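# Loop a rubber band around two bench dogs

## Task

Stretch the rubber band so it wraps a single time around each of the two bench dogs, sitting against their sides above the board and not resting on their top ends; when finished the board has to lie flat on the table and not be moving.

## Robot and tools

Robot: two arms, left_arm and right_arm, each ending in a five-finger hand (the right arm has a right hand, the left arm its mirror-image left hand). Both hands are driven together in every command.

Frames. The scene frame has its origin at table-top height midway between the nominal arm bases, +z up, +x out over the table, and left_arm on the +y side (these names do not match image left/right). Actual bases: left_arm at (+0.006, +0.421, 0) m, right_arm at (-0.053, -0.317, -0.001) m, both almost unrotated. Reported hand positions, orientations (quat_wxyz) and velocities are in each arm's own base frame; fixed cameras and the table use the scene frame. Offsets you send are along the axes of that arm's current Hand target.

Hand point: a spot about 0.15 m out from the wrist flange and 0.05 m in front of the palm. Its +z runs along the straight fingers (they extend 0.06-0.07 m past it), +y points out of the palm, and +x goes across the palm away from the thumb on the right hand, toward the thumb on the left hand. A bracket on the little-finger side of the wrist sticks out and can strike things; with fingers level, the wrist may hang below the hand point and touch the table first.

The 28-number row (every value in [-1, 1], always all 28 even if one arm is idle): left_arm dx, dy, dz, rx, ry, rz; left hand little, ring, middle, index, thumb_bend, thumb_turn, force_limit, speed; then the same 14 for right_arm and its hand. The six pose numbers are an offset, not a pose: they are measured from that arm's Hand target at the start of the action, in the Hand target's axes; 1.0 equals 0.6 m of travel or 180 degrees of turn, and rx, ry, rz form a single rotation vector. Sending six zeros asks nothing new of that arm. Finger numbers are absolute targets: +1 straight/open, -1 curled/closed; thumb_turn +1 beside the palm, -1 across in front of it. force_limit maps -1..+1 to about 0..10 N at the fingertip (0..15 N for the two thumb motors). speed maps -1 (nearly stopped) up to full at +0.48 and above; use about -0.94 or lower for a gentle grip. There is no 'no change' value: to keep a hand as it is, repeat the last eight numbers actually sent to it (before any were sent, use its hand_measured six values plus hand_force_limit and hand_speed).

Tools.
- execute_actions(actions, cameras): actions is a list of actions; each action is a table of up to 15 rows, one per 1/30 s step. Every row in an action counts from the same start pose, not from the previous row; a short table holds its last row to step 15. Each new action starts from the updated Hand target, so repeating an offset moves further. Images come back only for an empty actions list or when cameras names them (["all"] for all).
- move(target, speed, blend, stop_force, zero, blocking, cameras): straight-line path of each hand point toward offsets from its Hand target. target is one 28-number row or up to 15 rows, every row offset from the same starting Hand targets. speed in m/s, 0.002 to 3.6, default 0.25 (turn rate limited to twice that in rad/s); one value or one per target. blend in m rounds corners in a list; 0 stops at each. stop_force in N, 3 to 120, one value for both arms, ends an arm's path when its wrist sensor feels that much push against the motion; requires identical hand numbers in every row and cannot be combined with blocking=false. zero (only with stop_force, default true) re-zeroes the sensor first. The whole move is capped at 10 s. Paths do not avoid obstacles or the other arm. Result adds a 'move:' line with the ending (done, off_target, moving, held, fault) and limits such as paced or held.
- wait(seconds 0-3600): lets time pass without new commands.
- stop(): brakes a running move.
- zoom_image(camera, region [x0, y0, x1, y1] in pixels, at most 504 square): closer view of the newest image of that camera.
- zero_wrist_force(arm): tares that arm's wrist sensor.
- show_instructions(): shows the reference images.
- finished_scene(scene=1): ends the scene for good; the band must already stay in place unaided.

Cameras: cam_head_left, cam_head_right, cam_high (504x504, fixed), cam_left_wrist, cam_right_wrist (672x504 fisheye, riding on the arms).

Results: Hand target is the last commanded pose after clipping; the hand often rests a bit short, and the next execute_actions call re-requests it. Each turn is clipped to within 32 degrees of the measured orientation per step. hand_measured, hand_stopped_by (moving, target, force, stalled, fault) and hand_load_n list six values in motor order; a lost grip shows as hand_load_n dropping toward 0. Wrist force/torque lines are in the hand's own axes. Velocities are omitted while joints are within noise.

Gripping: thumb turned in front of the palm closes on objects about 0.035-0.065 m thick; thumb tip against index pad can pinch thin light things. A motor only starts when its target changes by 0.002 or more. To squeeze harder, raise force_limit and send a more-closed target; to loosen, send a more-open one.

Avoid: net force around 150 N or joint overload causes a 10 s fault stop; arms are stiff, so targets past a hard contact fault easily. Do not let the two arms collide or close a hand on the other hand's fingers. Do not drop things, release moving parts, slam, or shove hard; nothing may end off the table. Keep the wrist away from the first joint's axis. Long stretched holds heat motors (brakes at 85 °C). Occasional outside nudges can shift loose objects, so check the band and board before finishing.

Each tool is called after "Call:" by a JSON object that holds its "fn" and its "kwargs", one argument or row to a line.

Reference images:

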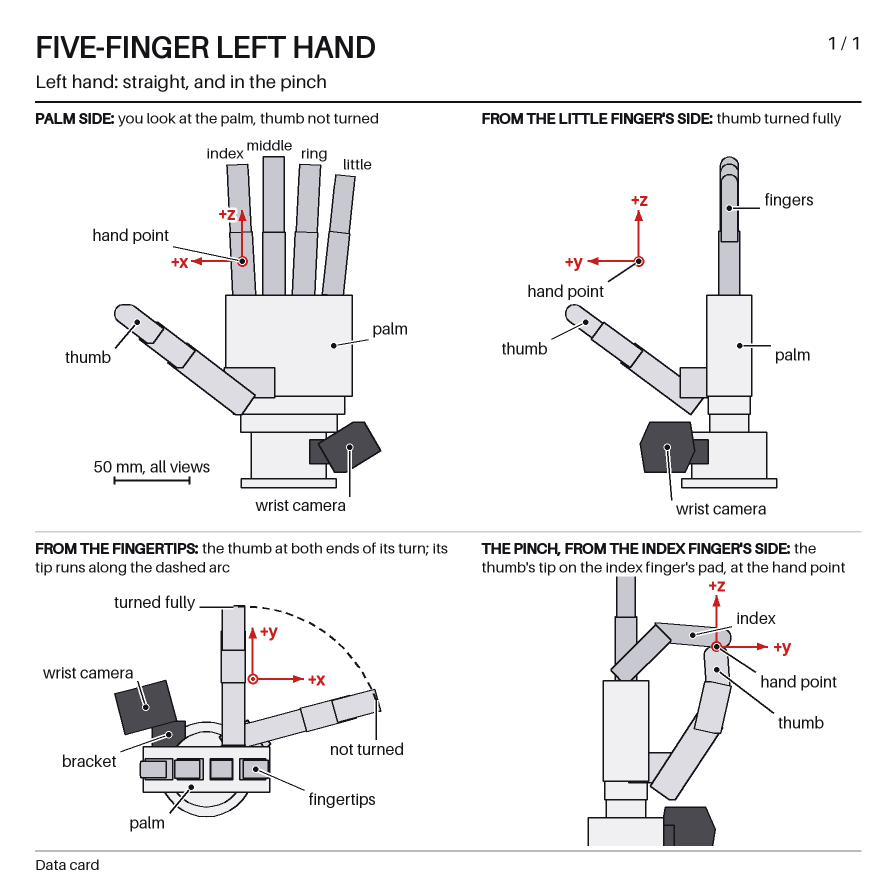

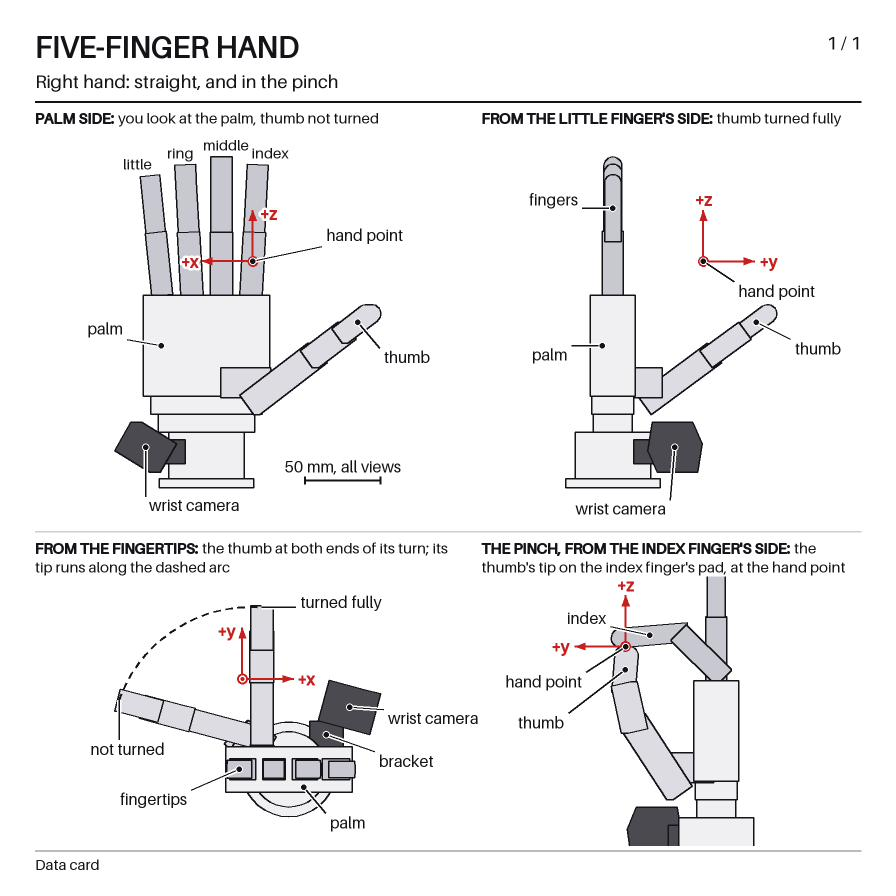

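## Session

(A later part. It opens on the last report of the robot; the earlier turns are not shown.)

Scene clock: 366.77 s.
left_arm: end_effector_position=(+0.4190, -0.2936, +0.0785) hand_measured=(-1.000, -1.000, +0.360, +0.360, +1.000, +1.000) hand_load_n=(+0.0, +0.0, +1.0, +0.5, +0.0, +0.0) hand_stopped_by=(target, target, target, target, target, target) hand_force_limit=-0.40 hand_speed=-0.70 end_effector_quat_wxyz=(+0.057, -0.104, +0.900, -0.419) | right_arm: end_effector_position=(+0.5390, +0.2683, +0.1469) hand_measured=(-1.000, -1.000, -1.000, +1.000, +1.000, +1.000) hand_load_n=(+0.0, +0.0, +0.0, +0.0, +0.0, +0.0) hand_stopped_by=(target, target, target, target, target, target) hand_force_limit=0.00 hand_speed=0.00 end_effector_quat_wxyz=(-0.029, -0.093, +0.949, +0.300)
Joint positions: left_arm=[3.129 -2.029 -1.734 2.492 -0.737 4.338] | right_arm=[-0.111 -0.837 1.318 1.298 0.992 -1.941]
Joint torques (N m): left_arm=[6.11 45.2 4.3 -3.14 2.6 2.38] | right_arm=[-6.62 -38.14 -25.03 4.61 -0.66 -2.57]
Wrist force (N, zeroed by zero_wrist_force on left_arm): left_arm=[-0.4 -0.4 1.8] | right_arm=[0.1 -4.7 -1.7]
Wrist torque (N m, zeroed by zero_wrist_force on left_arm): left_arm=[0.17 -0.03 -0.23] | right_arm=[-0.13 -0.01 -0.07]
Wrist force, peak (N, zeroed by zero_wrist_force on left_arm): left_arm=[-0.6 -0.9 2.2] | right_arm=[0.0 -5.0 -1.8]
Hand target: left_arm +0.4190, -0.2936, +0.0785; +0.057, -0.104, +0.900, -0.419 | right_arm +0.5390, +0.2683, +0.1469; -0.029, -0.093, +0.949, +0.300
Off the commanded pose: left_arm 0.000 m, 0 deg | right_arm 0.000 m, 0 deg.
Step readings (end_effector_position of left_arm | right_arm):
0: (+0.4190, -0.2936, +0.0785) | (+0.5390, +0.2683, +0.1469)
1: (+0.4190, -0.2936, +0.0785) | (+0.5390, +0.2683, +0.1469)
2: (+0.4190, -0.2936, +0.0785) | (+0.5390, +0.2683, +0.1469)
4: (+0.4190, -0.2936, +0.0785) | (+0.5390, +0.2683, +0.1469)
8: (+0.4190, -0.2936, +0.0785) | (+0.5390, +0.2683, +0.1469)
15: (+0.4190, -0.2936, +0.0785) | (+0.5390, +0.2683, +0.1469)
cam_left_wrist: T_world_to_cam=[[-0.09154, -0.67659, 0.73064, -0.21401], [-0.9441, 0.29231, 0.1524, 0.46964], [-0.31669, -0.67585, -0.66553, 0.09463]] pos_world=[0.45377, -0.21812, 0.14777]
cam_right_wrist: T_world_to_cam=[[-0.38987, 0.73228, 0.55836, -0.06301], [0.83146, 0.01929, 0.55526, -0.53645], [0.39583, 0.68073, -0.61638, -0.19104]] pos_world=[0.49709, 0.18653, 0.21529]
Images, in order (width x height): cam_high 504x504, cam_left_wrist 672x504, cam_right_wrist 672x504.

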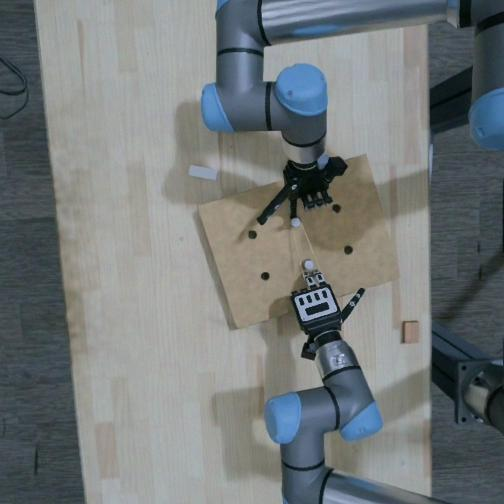

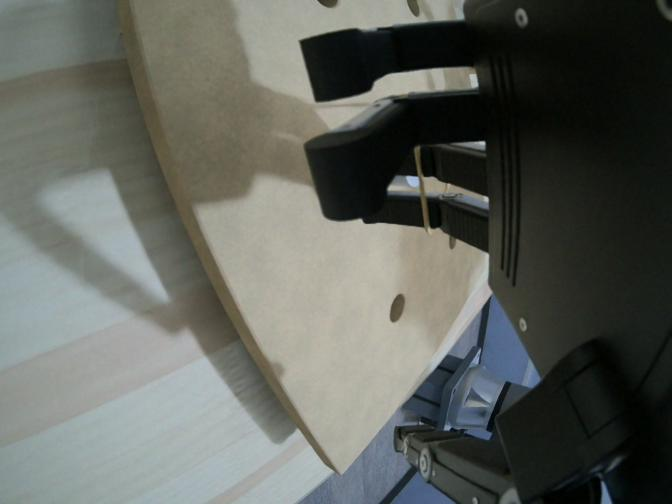

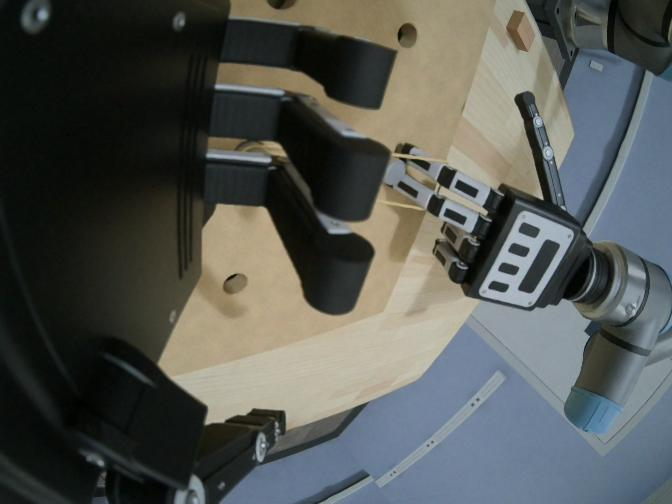

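Call:
{"fn": "execute_actions", "kwargs": {
  "actions": [
    [[0,0.01468,-0.01749,0,0,0,-1,-1,0.36,0.36,1,1,-0.4,-0.7,0,0,0,0,0,0,-1,-1,-1,1,1,1,0,0]],
    [[0,0.00447,0.00375,0,0,0,-1,-1,0.55,0.55,1,1,-0.4,-0.7,0,0,0,0,0,0,-1,-1,-1,1,1,1,0,0]]
  ],
  "cameras": ["cam_high","cam_right_wrist","cam_left_wrist"]
}}

Call:
{"fn": "zoom_image", "kwargs": {
  "camera": "cam_right_wrist",
  "region": [360, 110, 560, 260]
}}

Call:
{"fn": "zoom_image", "kwargs": {
  "camera": "cam_high",
  "region": [260, 190, 360, 290]
}}

Scene clock: 370.10 s.
left_arm: end_effector_position=(+0.4158, -0.2803, +0.0750) hand_measured=(-1.000, -1.000, +0.550, +0.550, +1.000, +1.000) hand_load_n=(+0.0, +0.0, +1.0, +1.0, +0.0, -0.5) hand_stopped_by=(target, target, target, target, target, target) hand_force_limit=-0.40 hand_speed=-0.70 end_effector_quat_wxyz=(+0.057, -0.104, +0.900, -0.419) | right_arm: end_effector_position=(+0.5390, +0.2683, +0.1469) hand_measured=(-1.000, -1.000, -1.000, +1.000, +1.000, +1.000) hand_load_n=(+0.0, +0.0, +0.0, +0.5, +0.0, -0.5) hand_stopped_by=(target, target, target, target, target, target) hand_force_limit=0.00 hand_speed=0.00 end_effector_quat_wxyz=(-0.029, -0.093, +0.949, +0.300)
Joint positions: left_arm=[3.162 -2.026 -1.76 2.48 -0.728 4.385] | right_arm=[-0.111 -0.837 1.318 1.298 0.992 -1.941]
Joint torques (N m): left_arm=[8.83 25.56 2.11 -0.32 2.49 2.55] | right_arm=[-5.98 -39.14 -25.35 4.6 -0.37 -2.67]
Wrist force (N, zeroed by zero_wrist_force on left_arm): left_arm=[-0.4 -1.0 1.8] | right_arm=[0.2 -4.4 -1.7]
Wrist torque (N m, zeroed by zero_wrist_force on left_arm): left_arm=[0.16 -0.02 -0.22] | right_arm=[-0.12 -0.04 -0.06]
Wrist force, peak (N, zeroed by zero_wrist_force on left_arm): left_arm=[-0.5 -2.6 4.1] | right_arm=[0.2 -5.1 -1.4]
Hand target: left_arm +0.4158, -0.2803, +0.0750; +0.057, -0.104, +0.900, -0.419 | right_arm +0.5390, +0.2683, +0.1469; -0.029, -0.093, +0.949, +0.300
Off the commanded pose: left_arm 0.000 m, 0 deg | right_arm 0.000 m, 0 deg.
Step readings (end_effector_position of left_arm | right_arm):
0: (+0.4190, -0.2936, +0.0785) | (+0.5390, +0.2683, +0.1469)
1: (+0.4190, -0.2936, +0.0785) | (+0.5390, +0.2683, +0.1469)
2: (+0.4185, -0.2925, +0.0786) | (+0.5390, +0.2683, +0.1469)
4: (+0.4172, -0.2870, +0.0785) | (+0.5390, +0.2683, +0.1469)
8: (+0.4161, -0.2818, +0.0785) | (+0.5390, +0.2683, +0.1469)
15: (+0.4158, -0.2804, +0.0785) | (+0.5390, +0.2683, +0.1469)
16: (+0.4158, -0.2804, +0.0785) | (+0.5390, +0.2683, +0.1469)
17: (+0.4157, -0.2804, +0.0780) | (+0.5390, +0.2683, +0.1469)
19: (+0.4157, -0.2803, +0.0766) | (+0.5390, +0.2683, +0.1469)
23: (+0.4158, -0.2803, +0.0753) | (+0.5390, +0.2683, +0.1469)
30: (+0.4158, -0.2803, +0.0750) | (+0.5390, +0.2683, +0.1469)
cam_left_wrist: T_world_to_cam=[[-0.09161, -0.67657, 0.73065, -0.20264], [-0.9441, 0.29236, 0.15234, 0.46325], [-0.31668, -0.67585, -0.66553, 0.10035]] pos_world=[0.45057, -0.20472, 0.14427]
cam_right_wrist: T_world_to_cam=[[-0.38987, 0.73228, 0.55836, -0.06301], [0.83146, 0.01929, 0.55526, -0.53645], [0.39583, 0.68073, -0.61638, -0.19104]] pos_world=[0.49709, 0.18653, 0.21529]
Images, in order (width x height): cam_high 504x504, cam_left_wrist 672x504, cam_right_wrist 672x504.

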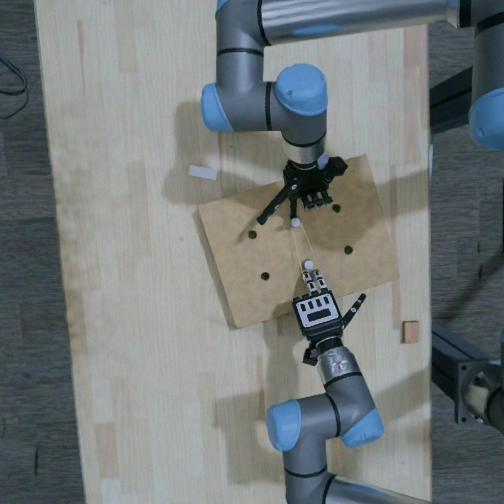

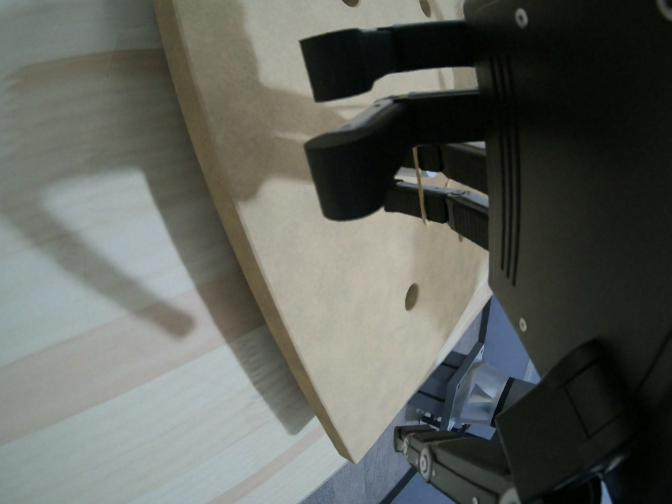

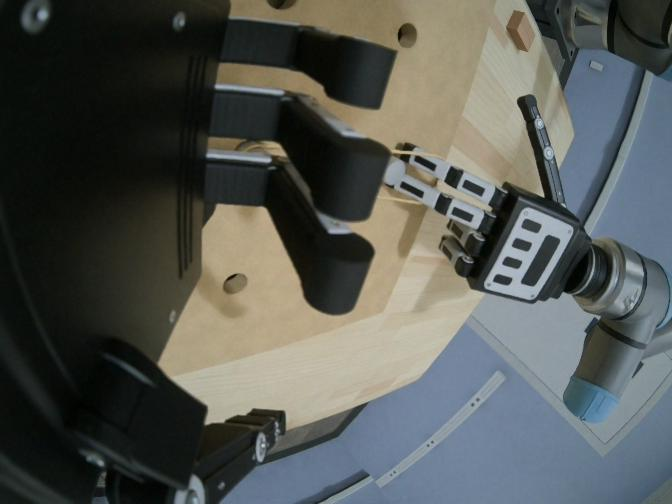

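Scaled by 2.520 from the camera's image (finer frame: 960x720).

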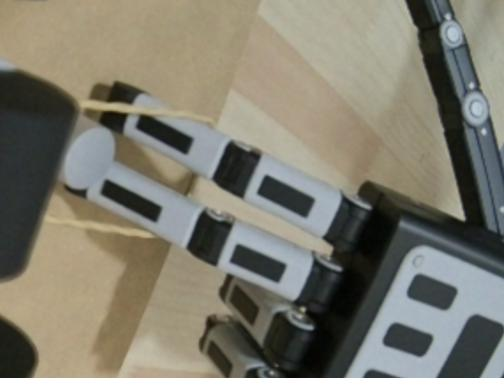

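Scaled by 5.040 from the camera's image (finer frame: 720x720).

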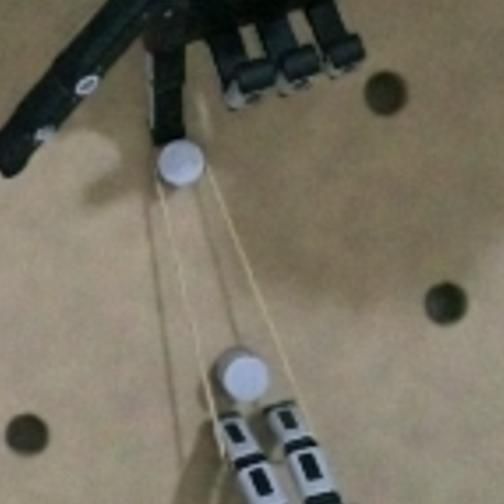

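Call:
{"fn": "execute_actions", "kwargs": {
  "actions": [
    [[0,0.01425,-0.01698,0,0,0,-1,-1,0.55,0.55,1,1,-0.4,-0.7,0,0,0,0,0,0,-1,-1,-1,1,1,1,0,0]],
    [[0,0.0083,0.00697,0,0,0,-1,-1,0.75,0.75,1,1,-0.4,-0.7,0,0,0,0,0,0,-1,-1,-1,1,1,1,0,0]]
  ],
  "cameras": ["cam_high","cam_right_wrist"]
}}

Call:
{"fn": "zoom_image", "kwargs": {
  "camera": "cam_right_wrist",
  "region": [360, 110, 560, 260]
}}

Call:
{"fn": "zoom_image", "kwargs": {
  "camera": "cam_high",
  "region": [260, 190, 360, 290]
}}

Scene clock: 372.37 s.
left_arm: end_effector_position=(+0.4128, -0.2674, +0.0685) hand_measured=(-1.000, -1.000, +0.750, +0.750, +1.000, +1.000) hand_load_n=(+0.0, +0.0, +2.0, +1.5, +0.0, +0.0) hand_stopped_by=(target, target, target, target, target, target) hand_force_limit=-0.40 hand_speed=-0.70 end_effector_quat_wxyz=(+0.057, -0.104, +0.900, -0.419) | right_arm: end_effector_position=(+0.5390, +0.2683, +0.1469) hand_measured=(-1.000, -1.000, -1.000, +1.000, +1.000, +1.000) hand_load_n=(+0.0, +0.0, +0.0, +0.0, +0.0, +0.0) hand_stopped_by=(target, target, target, target, target, target) hand_force_limit=0.00 hand_speed=0.00 end_effector_quat_wxyz=(-0.029, -0.093, +0.949, +0.300)
Joint positions: left_arm=[3.194 -2.03 -1.787 2.475 -0.72 4.432] | right_arm=[-0.111 -0.837 1.318 1.298 0.992 -1.941]
Joint torques (N m): left_arm=[7.15 25.04 2.29 -0.55 2.2 0.49] | right_arm=[-7.09 -38.74 -25.23 4.43 -0.78 -2.61]
Wrist force (N, zeroed by zero_wrist_force on left_arm): left_arm=[-0.4 -1.2 2.0] | right_arm=[0.2 -4.5 -2.0]
Wrist torque (N m, zeroed by zero_wrist_force on left_arm): left_arm=[0.16 -0.02 -0.23] | right_arm=[-0.12 -0.03 -0.06]
Wrist force, peak (N, zeroed by zero_wrist_force on left_arm): left_arm=[-0.3 -2.8 4.2] | right_arm=[0.3 -5.0 -1.5]
Hand target: left_arm +0.4128, -0.2674, +0.0685; +0.057, -0.104, +0.900, -0.419 | right_arm +0.5390, +0.2683, +0.1469; -0.029, -0.093, +0.949, +0.300
Off the commanded pose: left_arm 0.000 m, 0 deg | right_arm 0.000 m, 0 deg.
Step readings (end_effector_position of left_arm | right_arm):
0: (+0.4158, -0.2803, +0.0750) | (+0.5390, +0.2683, +0.1469)
1: (+0.4158, -0.2803, +0.0750) | (+0.5390, +0.2683, +0.1469)
2: (+0.4154, -0.2794, +0.0750) | (+0.5390, +0.2683, +0.1469)
4: (+0.4140, -0.2735, +0.0749) | (+0.5390, +0.2683, +0.1469)
8: (+0.4130, -0.2688, +0.0749) | (+0.5390, +0.2683, +0.1469)
15: (+0.4127, -0.2675, +0.0750) | (+0.5390, +0.2683, +0.1469)
16: (+0.4127, -0.2674, +0.0750) | (+0.5390, +0.2683, +0.1469)
17: (+0.4126, -0.2674, +0.0742) | (+0.5390, +0.2683, +0.1469)
19: (+0.4127, -0.2674, +0.0716) | (+0.5390, +0.2683, +0.1469)
23: (+0.4128, -0.2674, +0.0691) | (+0.5390, +0.2683, +0.1469)
30: (+0.4128, -0.2674, +0.0685) | (+0.5390, +0.2683, +0.1469)
cam_right_wrist: T_world_to_cam=[[-0.38987, 0.73228, 0.55836, -0.06301], [0.83146, 0.01929, 0.55526, -0.53645], [0.39583, 0.68073, -0.61638, -0.19104]] pos_world=[0.49709, 0.18653, 0.21529]

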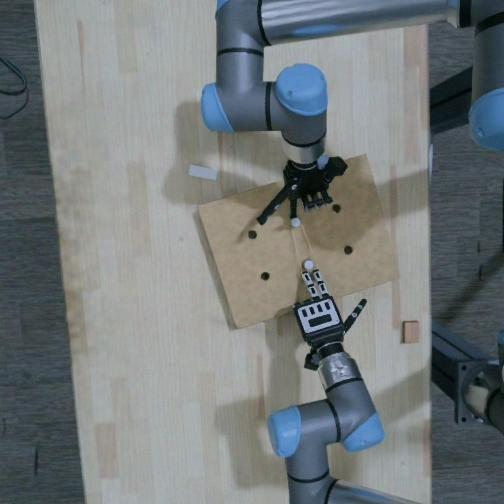

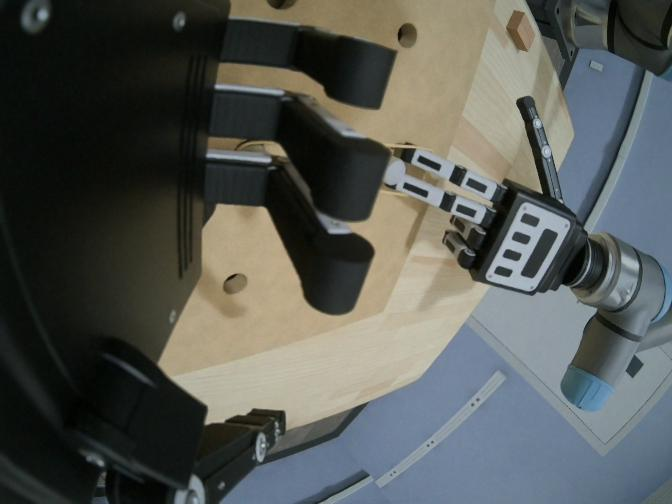

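Scaled by 2.520 from the camera's image (finer frame: 960x720).

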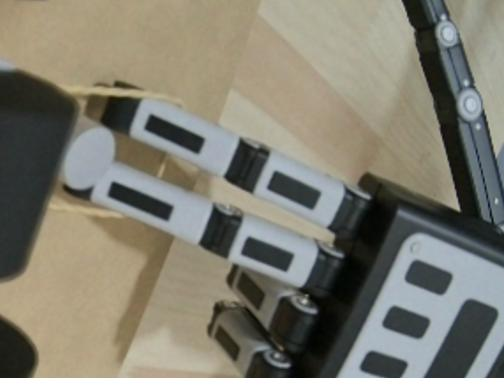

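Scaled by 5.040 from the camera's image (finer frame: 720x720).

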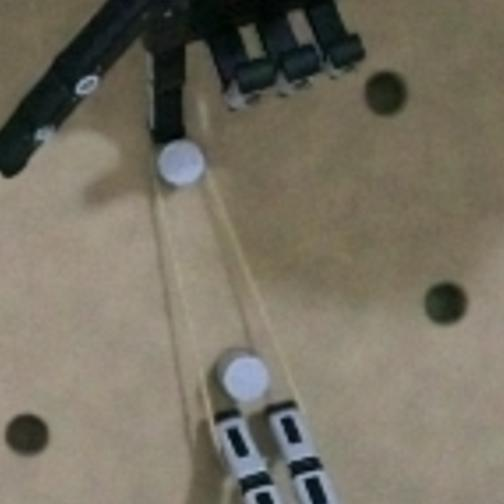

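Call:
{"fn": "execute_actions", "kwargs": {
  "actions": [
    [[0,0.00943,-0.01123,0,0,0,-1,-1,0.75,0.75,1,1,-0.4,-0.7,0,0,0,0,0,0,-1,-1,-1,1,1,1,0,0]],
    [[0,0.00919,0.00772,0,0,0,-1,-1,0.9,0.9,1,1,-0.4,-0.7,0,0,0,0,0,0,-1,-1,-1,1,1,1,0,0]]
  ],
  "cameras": ["cam_high","cam_right_wrist","cam_head_right"]
}}

Call:
{"fn": "zoom_image", "kwargs": {
  "camera": "cam_right_wrist",
  "region": [360, 110, 560, 260]
}}

Call:
{"fn": "zoom_image", "kwargs": {
  "camera": "cam_high",
  "region": [260, 190, 360, 290]
}}

Scene clock: 374.60 s.
left_arm: end_effector_position=(+0.4109, -0.2588, +0.0613) hand_measured=(-1.000, -1.000, +0.900, +0.900, +1.000, +1.000) hand_load_n=(+0.0, +0.0, +1.5, +1.5, +0.0, +0.0) hand_stopped_by=(target, target, target, target, target, target) hand_force_limit=-0.40 hand_speed=-0.70 end_effector_quat_wxyz=(+0.057, -0.104, +0.900, -0.419) | right_arm: end_effector_position=(+0.5390, +0.2683, +0.1469) hand_measured=(-1.000, -1.000, -1.000, +1.000, +1.000, +1.000) hand_load_n=(+0.0, +0.5, +0.0, +0.0, +0.0, +0.0) hand_stopped_by=(target, target, target, target, target, target) hand_force_limit=0.00 hand_speed=0.00 end_effector_quat_wxyz=(-0.029, -0.093, +0.949, +0.300)
Joint positions: left_arm=[3.216 -2.037 -1.806 2.477 -0.716 4.465] | right_arm=[-0.111 -0.837 1.318 1.298 0.992 -1.941]
Joint torques (N m): left_arm=[4.13 24.97 1.56 -0.54 1.55 -0.7] | right_arm=[-5.92 -38.25 -23.49 4.38 -0.64 -2.68]
Wrist force (N, zeroed by zero_wrist_force on left_arm): left_arm=[-0.2 -1.2 1.4] | right_arm=[0.0 -4.8 -1.6]
Wrist torque (N m, zeroed by zero_wrist_force on left_arm): left_arm=[0.15 -0.06 -0.21] | right_arm=[-0.16 -0.01 -0.08]
Wrist force, peak (N, zeroed by zero_wrist_force on left_arm): left_arm=[-0.3 -2.2 3.9] | right_arm=[0.3 -4.9 -1.7]
Hand target: left_arm +0.4108, -0.2588, +0.0613; +0.057, -0.104, +0.900, -0.419 | right_arm +0.5390, +0.2683, +0.1469; -0.029, -0.093, +0.949, +0.300
Off the commanded pose: left_arm 0.000 m, 0 deg | right_arm 0.000 m, 0 deg.
Step readings (end_effector_position of left_arm | right_arm):
0: (+0.4128, -0.2674, +0.0685) | (+0.5390, +0.2683, +0.1469)
1: (+0.4128, -0.2674, +0.0685) | (+0.5390, +0.2683, +0.1469)
2: (+0.4124, -0.2663, +0.0684) | (+0.5390, +0.2683, +0.1469)
4: (+0.4116, -0.2628, +0.0683) | (+0.5390, +0.2683, +0.1469)
8: (+0.4109, -0.2597, +0.0684) | (+0.5390, +0.2683, +0.1469)
15: (+0.4107, -0.2589, +0.0684) | (+0.5390, +0.2683, +0.1469)
16: (+0.4107, -0.2588, +0.0684) | (+0.5390, +0.2683, +0.1469)
17: (+0.4107, -0.2588, +0.0677) | (+0.5390, +0.2683, +0.1469)
19: (+0.4107, -0.2588, +0.0647) | (+0.5390, +0.2683, +0.1469)
23: (+0.4108, -0.2588, +0.0620) | (+0.5390, +0.2683, +0.1469)
30: (+0.4109, -0.2588, +0.0613) | (+0.5390, +0.2683, +0.1469)
cam_right_wrist: T_world_to_cam=[[-0.38987, 0.73228, 0.55836, -0.06301], [0.83146, 0.01929, 0.55526, -0.53645], [0.39583, 0.68073, -0.61638, -0.19104]] pos_world=[0.49709, 0.18653, 0.21529]
Images, in order (width x height): cam_head_right 504x504, cam_high 504x504, cam_right_wrist 672x504.

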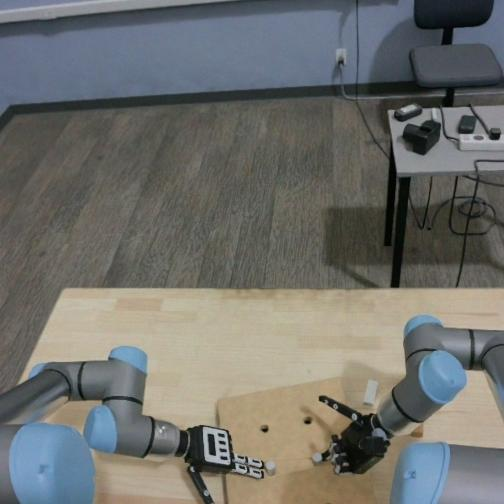

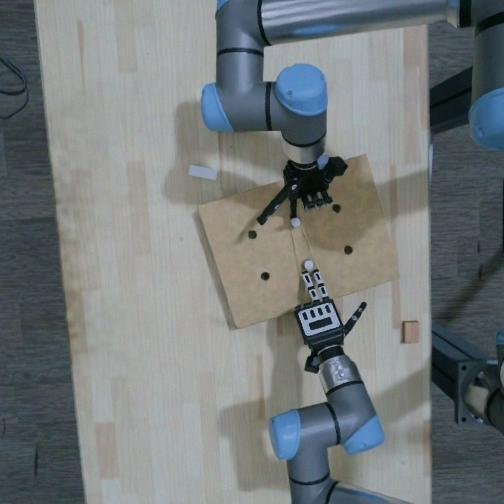

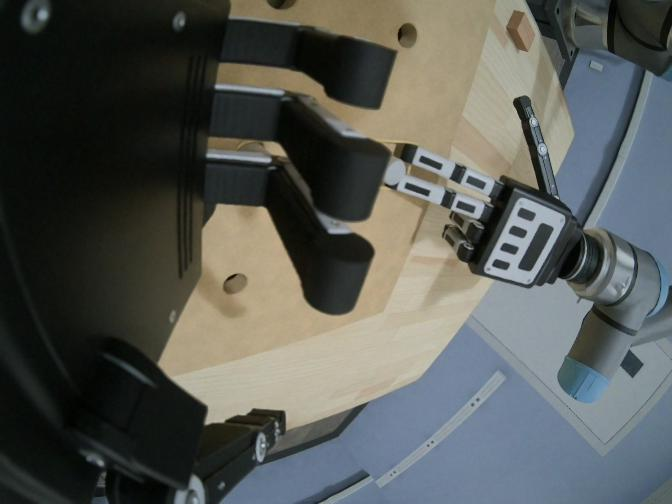

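Scaled by 2.520 from the camera's image (finer frame: 960x720).

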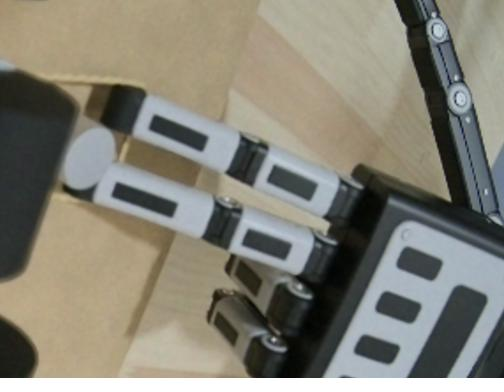

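Scaled by 5.040 from the camera's image (finer frame: 720x720).

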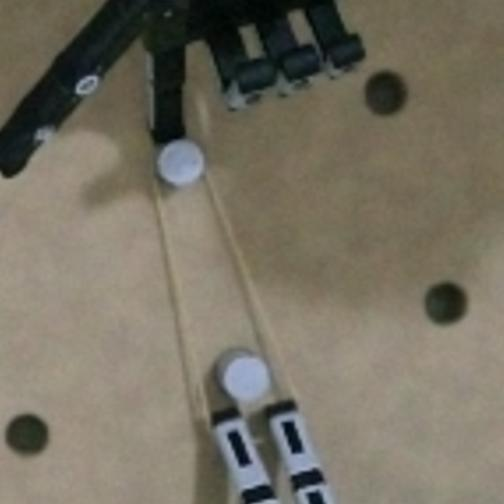

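Call:
{"fn": "execute_actions", "kwargs": {
  "actions": [
    [[0,0.00643,-0.00766,0,0,0,-1,-1,0.9,0.9,1,1,-0.4,-0.7,0,0,0,0,0,0,-1,-1,-1,1,1,1,0,0]],
    [[0,0.00511,0.00429,0,0,0,-1,-1,1.0,1.0,1,1,-0.4,-0.7,0,0,0,0,0,0,-1,-1,-1,1,1,1,0,0]]
  ],
  "cameras": ["cam_high","cam_right_wrist"]
}}

Call:
{"fn": "zoom_image", "kwargs": {
  "camera": "cam_right_wrist",
  "region": [360, 110, 560, 260]
}}

Call:
{"fn": "zoom_image", "kwargs": {
  "camera": "cam_high",
  "region": [260, 190, 360, 290]
}}

Scene clock: 377.70 s.
left_arm: end_effector_position=(+0.4095, -0.2529, +0.0573) hand_measured=(-1.000, -1.000, +1.000, +1.000, +1.000, +1.000) hand_load_n=(+0.0, +0.0, +0.0, +0.0, +0.0, +0.0) hand_stopped_by=(target, target, target, target, target, target) hand_force_limit=-0.40 hand_speed=-0.70 end_effector_quat_wxyz=(+0.057, -0.104, +0.900, -0.419) | right_arm: end_effector_position=(+0.5390, +0.2683, +0.1469) hand_measured=(-1.000, -1.000, -1.000, +1.000, +1.000, +1.000) hand_load_n=(+0.0, +0.0, +0.0, +0.0, +0.0, +0.0) hand_stopped_by=(target, target, target, target, target, target) hand_force_limit=0.00 hand_speed=0.00 end_effector_quat_wxyz=(-0.029, -0.093, +0.949, +0.300)
Joint positions: left_arm=[3.232 -2.042 -1.818 2.476 -0.713 4.488] | right_arm=[-0.111 -0.837 1.318 1.298 0.992 -1.941]
Joint torques (N m): left_arm=[5.76 23.44 -0.18 -0.43 1.92 1.61] | right_arm=[-5.51 -38.93 -26.08 4.21 -0.48 -2.34]
Wrist force (N, zeroed by zero_wrist_force on left_arm): left_arm=[-0.1 0.8 -0.5] | right_arm=[0.1 -4.7 -1.8]
Wrist torque (N m, zeroed by zero_wrist_force on left_arm): left_arm=[0.29 -0.09 -0.23] | right_arm=[-0.15 -0.03 -0.07]
Wrist force, peak (N, zeroed by zero_wrist_force on left_arm): left_arm=[-0.1 -2.0 2.7] | right_arm=[0.2 -5.0 -1.6]
Hand target: left_arm +0.4095, -0.2529, +0.0572; +0.057, -0.104, +0.900, -0.419 | right_arm +0.5390, +0.2683, +0.1469; -0.029, -0.093, +0.949, +0.300
Off the commanded pose: left_arm 0.000 m, 0 deg | right_arm 0.000 m, 0 deg.
Step readings (end_effector_position of left_arm | right_arm):
0: (+0.4109, -0.2588, +0.0613) | (+0.5390, +0.2683, +0.1469)
1: (+0.4108, -0.2588, +0.0613) | (+0.5390, +0.2683, +0.1469)
2: (+0.4106, -0.2582, +0.0612) | (+0.5390, +0.2683, +0.1469)
4: (+0.4100, -0.2558, +0.0611) | (+0.5390, +0.2683, +0.1469)
8: (+0.4095, -0.2536, +0.0612) | (+0.5390, +0.2683, +0.1469)
15: (+0.4094, -0.2530, +0.0612) | (+0.5390, +0.2683, +0.1469)
16: (+0.4094, -0.2530, +0.0612) | (+0.5390, +0.2683, +0.1469)
17: (+0.4094, -0.2530, +0.0607) | (+0.5390, +0.2683, +0.1469)
19: (+0.4094, -0.2530, +0.0591) | (+0.5390, +0.2683, +0.1469)
23: (+0.4095, -0.2529, +0.0577) | (+0.5390, +0.2683, +0.1469)
30: (+0.4095, -0.2529, +0.0573) | (+0.5390, +0.2683, +0.1469)
cam_right_wrist: T_world_to_cam=[[-0.38987, 0.73228, 0.55836, -0.06301], [0.83146, 0.01929, 0.55526, -0.53645], [0.39583, 0.68073, -0.61638, -0.19104]] pos_world=[0.49709, 0.18653, 0.21529]

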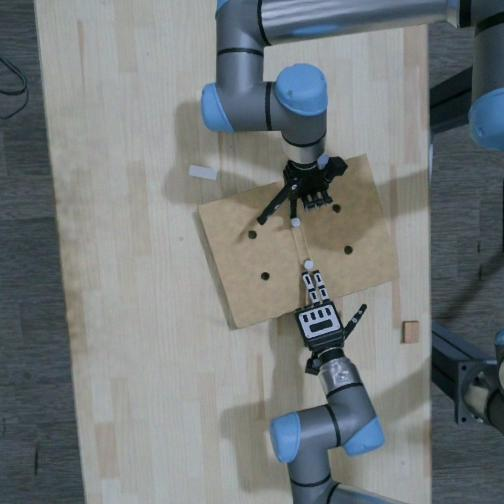

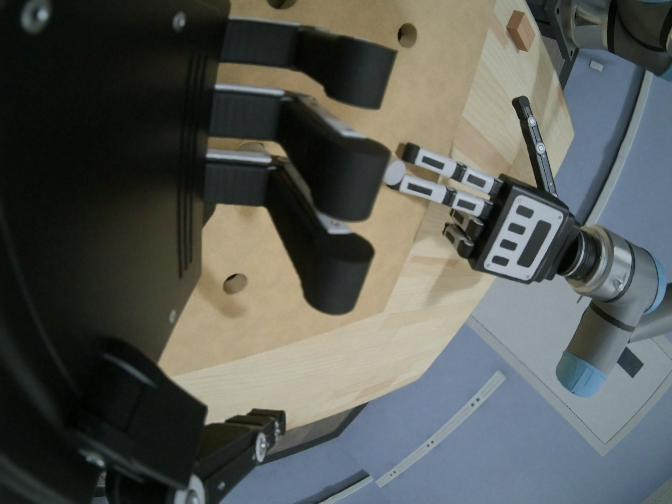

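Scaled by 2.520 from the camera's image (finer frame: 960x720).

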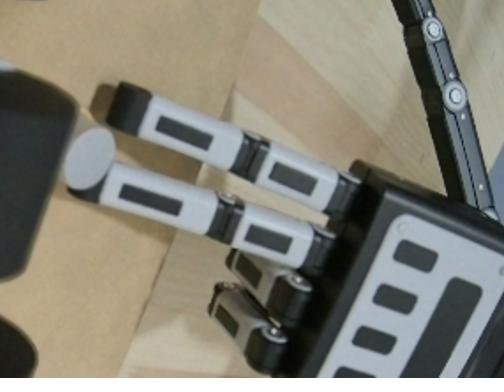

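Scaled by 5.040 from the camera's image (finer frame: 720x720).

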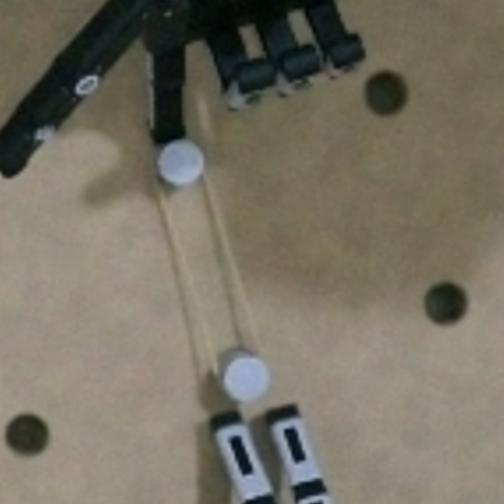

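Call:
{"fn": "move", "kwargs": {
  "target": [
    [0,0,-0.05,0,0,0,-1,-1,1.0,1.0,1,1,-0.4,-0.7,0,-0.0273,-0.0191,0,0,0,-1,-1,-1,1,1,1,0,0],
    [0,0,-0.22,0,0,0,-1,-1,1.0,1.0,1,1,-0.4,-0.7,0,-0.0273,-0.22,0,0,0,-1,-1,-1,1,1,1,0,0]
  ],
  "speed": [0.05, 0.2],
  "blend": [0.01, 0],
  "cameras": ["all"]
}}

Call:
{"fn": "zoom_image", "kwargs": {
  "camera": "cam_right_wrist",
  "region": [300, 110, 560, 310]
}}

Call:
{"fn": "zoom_image", "kwargs": {
  "camera": "cam_high",
  "region": [260, 190, 360, 290]
}}

Call:
{"fn": "zoom_image", "kwargs": {
  "camera": "cam_head_left",
  "region": [300, 400, 440, 504]
}}

Scene clock: 380.70 s.
left_arm: end_effector_position=(+0.3846, -0.1549, +0.1420) hand_measured=(-1.000, -1.000, +1.000, +1.000, +1.000, +1.000) hand_load_n=(+0.0, +0.0, +0.0, +0.0, +0.0, +0.0) hand_stopped_by=(target, target, target, target, target, target) hand_force_limit=-0.40 hand_speed=-0.70 end_effector_quat_wxyz=(+0.057, -0.104, +0.900, -0.419) | right_arm: end_effector_position=(+0.5563, +0.1808, +0.2456) hand_measured=(-1.000, -1.000, -1.000, +1.000, +1.000, +1.000) hand_load_n=(+0.0, +0.5, +0.0, +0.0, -0.5, +0.0) hand_stopped_by=(target, target, target, target, target, target) hand_force_limit=0.00 hand_speed=0.00 end_effector_quat_wxyz=(-0.029, -0.093, +0.949, +0.300)
Joint positions: left_arm=[3.505 -1.888 -1.882 2.063 -0.706 4.909] | right_arm=[-0.264 -0.895 1.173 1.594 1.03 -2.115]
Joint torques (N m): left_arm=[7.26 40.19 2.8 -3.84 -0.82 2.34] | right_arm=[-8.15 -43.81 -31.76 5.06 0.82 -2.29]
Wrist force (N, zeroed by zero_wrist_force on left_arm): left_arm=[-0.4 0.9 -0.3] | right_arm=[0.0 -1.1 0.8]
Wrist torque (N m, zeroed by zero_wrist_force on left_arm): left_arm=[0.30 -0.05 -0.24] | right_arm=[-0.13 -0.07 0.10]
Wrist force, peak (N, zeroed by zero_wrist_force on left_arm): left_arm=[-0.3 1.0 -1.7] | right_arm=[-0.1 -4.9 -1.6]
Hand target: left_arm +0.3846, -0.1549, +0.1421; +0.057, -0.104, +0.900, -0.419 | right_arm +0.5563, +0.1808, +0.2456; -0.029, -0.093, +0.949, +0.300
Off the commanded pose: left_arm 0.000 m, 0 deg | right_arm 0.000 m, 0 deg.
move: done
cam_left_wrist: T_world_to_cam=[[-0.09154, -0.6766, 0.73064, -0.16978], [-0.94413, 0.29224, 0.15234, 0.38695], [-0.3166, -0.67587, -0.66555, 0.21977]] pos_world=[0.41937, -0.07942, 0.21137]
cam_right_wrist: T_world_to_cam=[[-0.38987, 0.73228, 0.55836, -0.0473], [0.83146, 0.01929, 0.55526, -0.60394], [0.39583, 0.68073, -0.61638, -0.07749]] pos_world=[0.51439, 0.09903, 0.31399]

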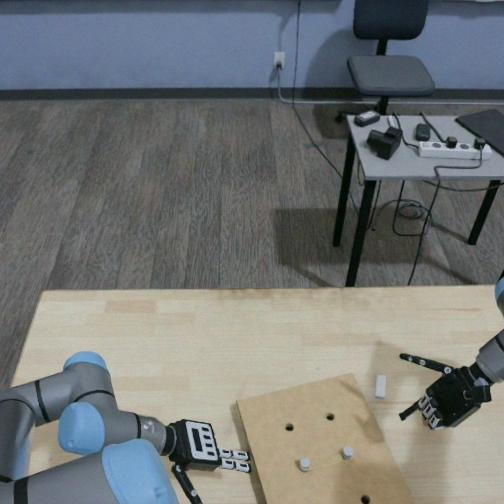

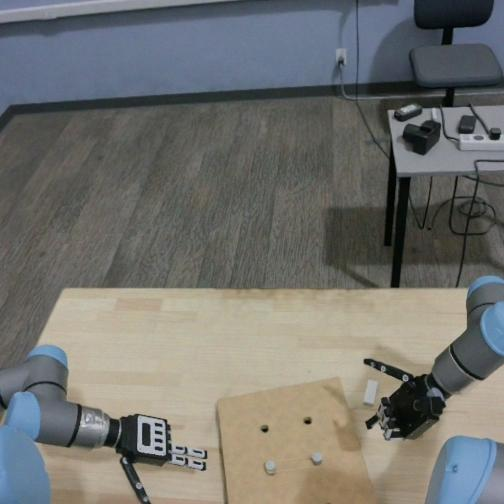

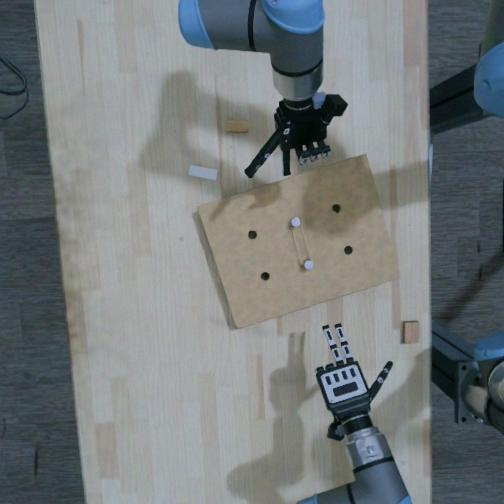

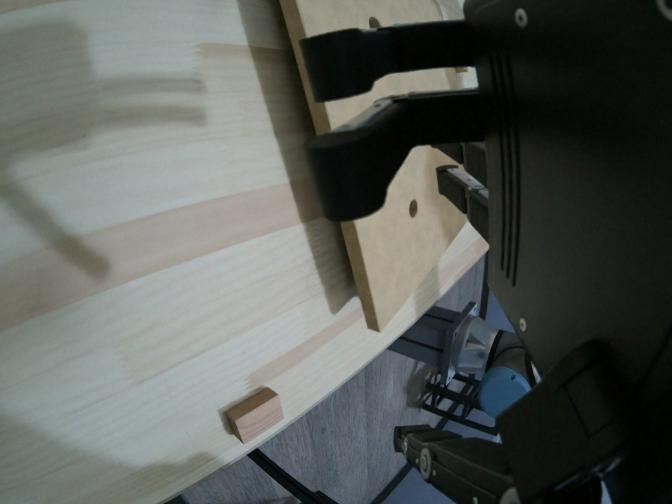

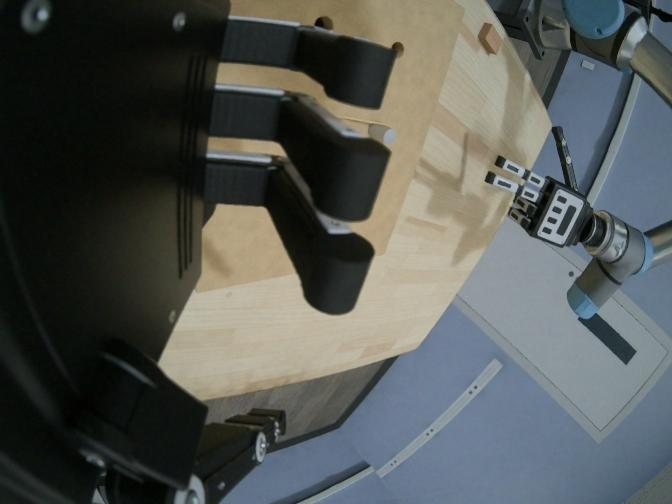

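Scaled by 1.938 from the camera's image (finer frame: 960x720).

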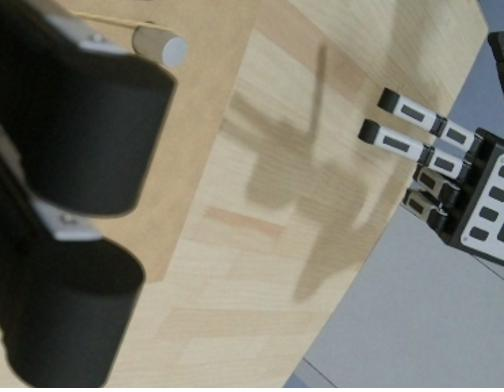

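Scaled by 5.040 from the camera's image (finer frame: 720x720).

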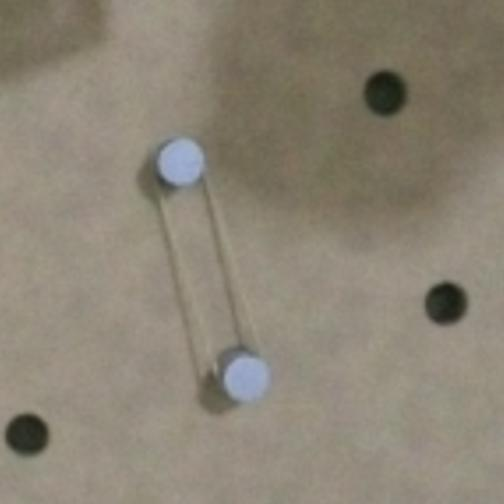

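Scaled by 3.600 from the camera's image (finer frame: 720x720).

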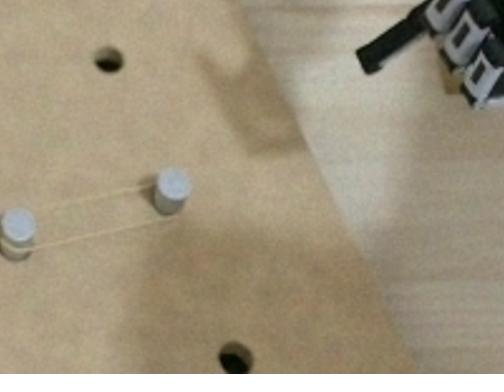

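Call:
{"fn": "zoom_image", "kwargs": {
  "camera": "cam_head_right",
  "region": [245, 440, 345, 490]
}}

Call:
{"fn": "zoom_image", "kwargs": {
  "camera": "cam_head_left",
  "region": [285, 430, 375, 480]
}}

Call:
{"fn": "zoom_image", "kwargs": {
  "camera": "cam_high",
  "region": [280, 210, 320, 275]
}}

Call:
{"fn": "zoom_image", "kwargs": {
  "camera": "cam_right_wrist",
  "region": [310, 100, 410, 160]
}}

Scaled by 5.040 from the camera's image (finer frame: 720x720).

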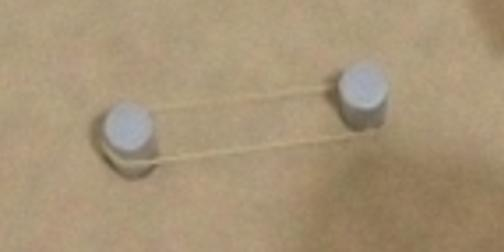

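Scaled by 5.600 from the camera's image (finer frame: 720x720).

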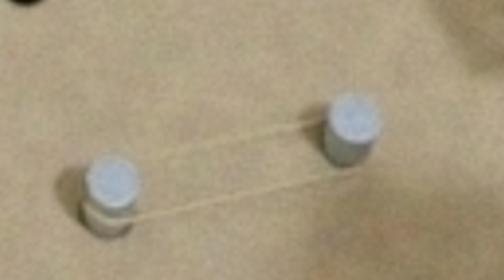

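Scaled by 7.754 from the camera's image (finer frame: 720x720).

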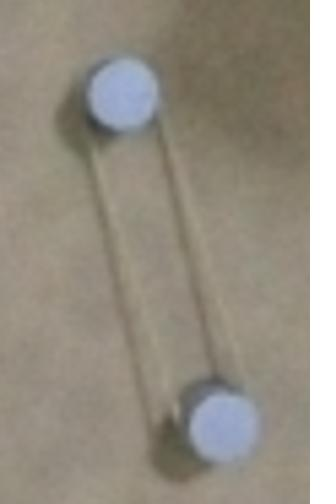

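Scaled by 5.040 from the camera's image (finer frame: 960x720).

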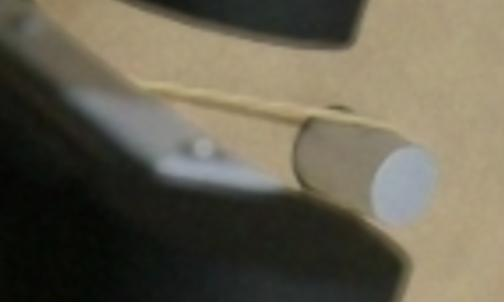

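Call:
{"fn": "zoom_image", "kwargs": {
  "camera": "cam_head_right",
  "region": [300, 445, 330, 475]
}}

Call:
{"fn": "zoom_image", "kwargs": {
  "camera": "cam_head_right",
  "region": [255, 455, 285, 485]
}}

Scaled by 16.800 from the camera's image (finer frame: 720x720).

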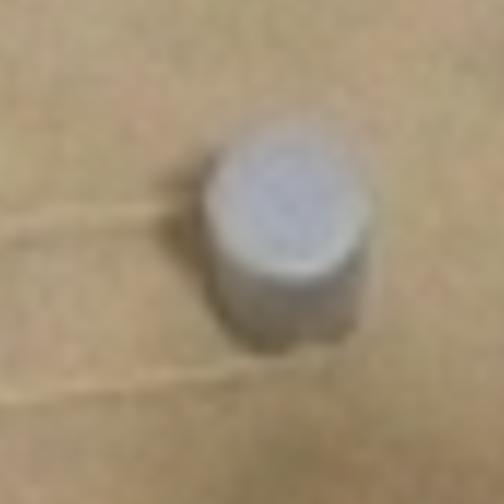

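Scaled by 16.800 from the camera's image (finer frame: 720x720).

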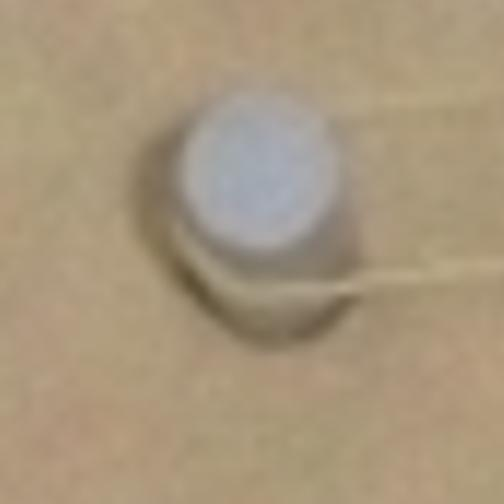

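Call:
{"fn": "finished_scene", "kwargs": {

}}

The scene is finished: the task was done.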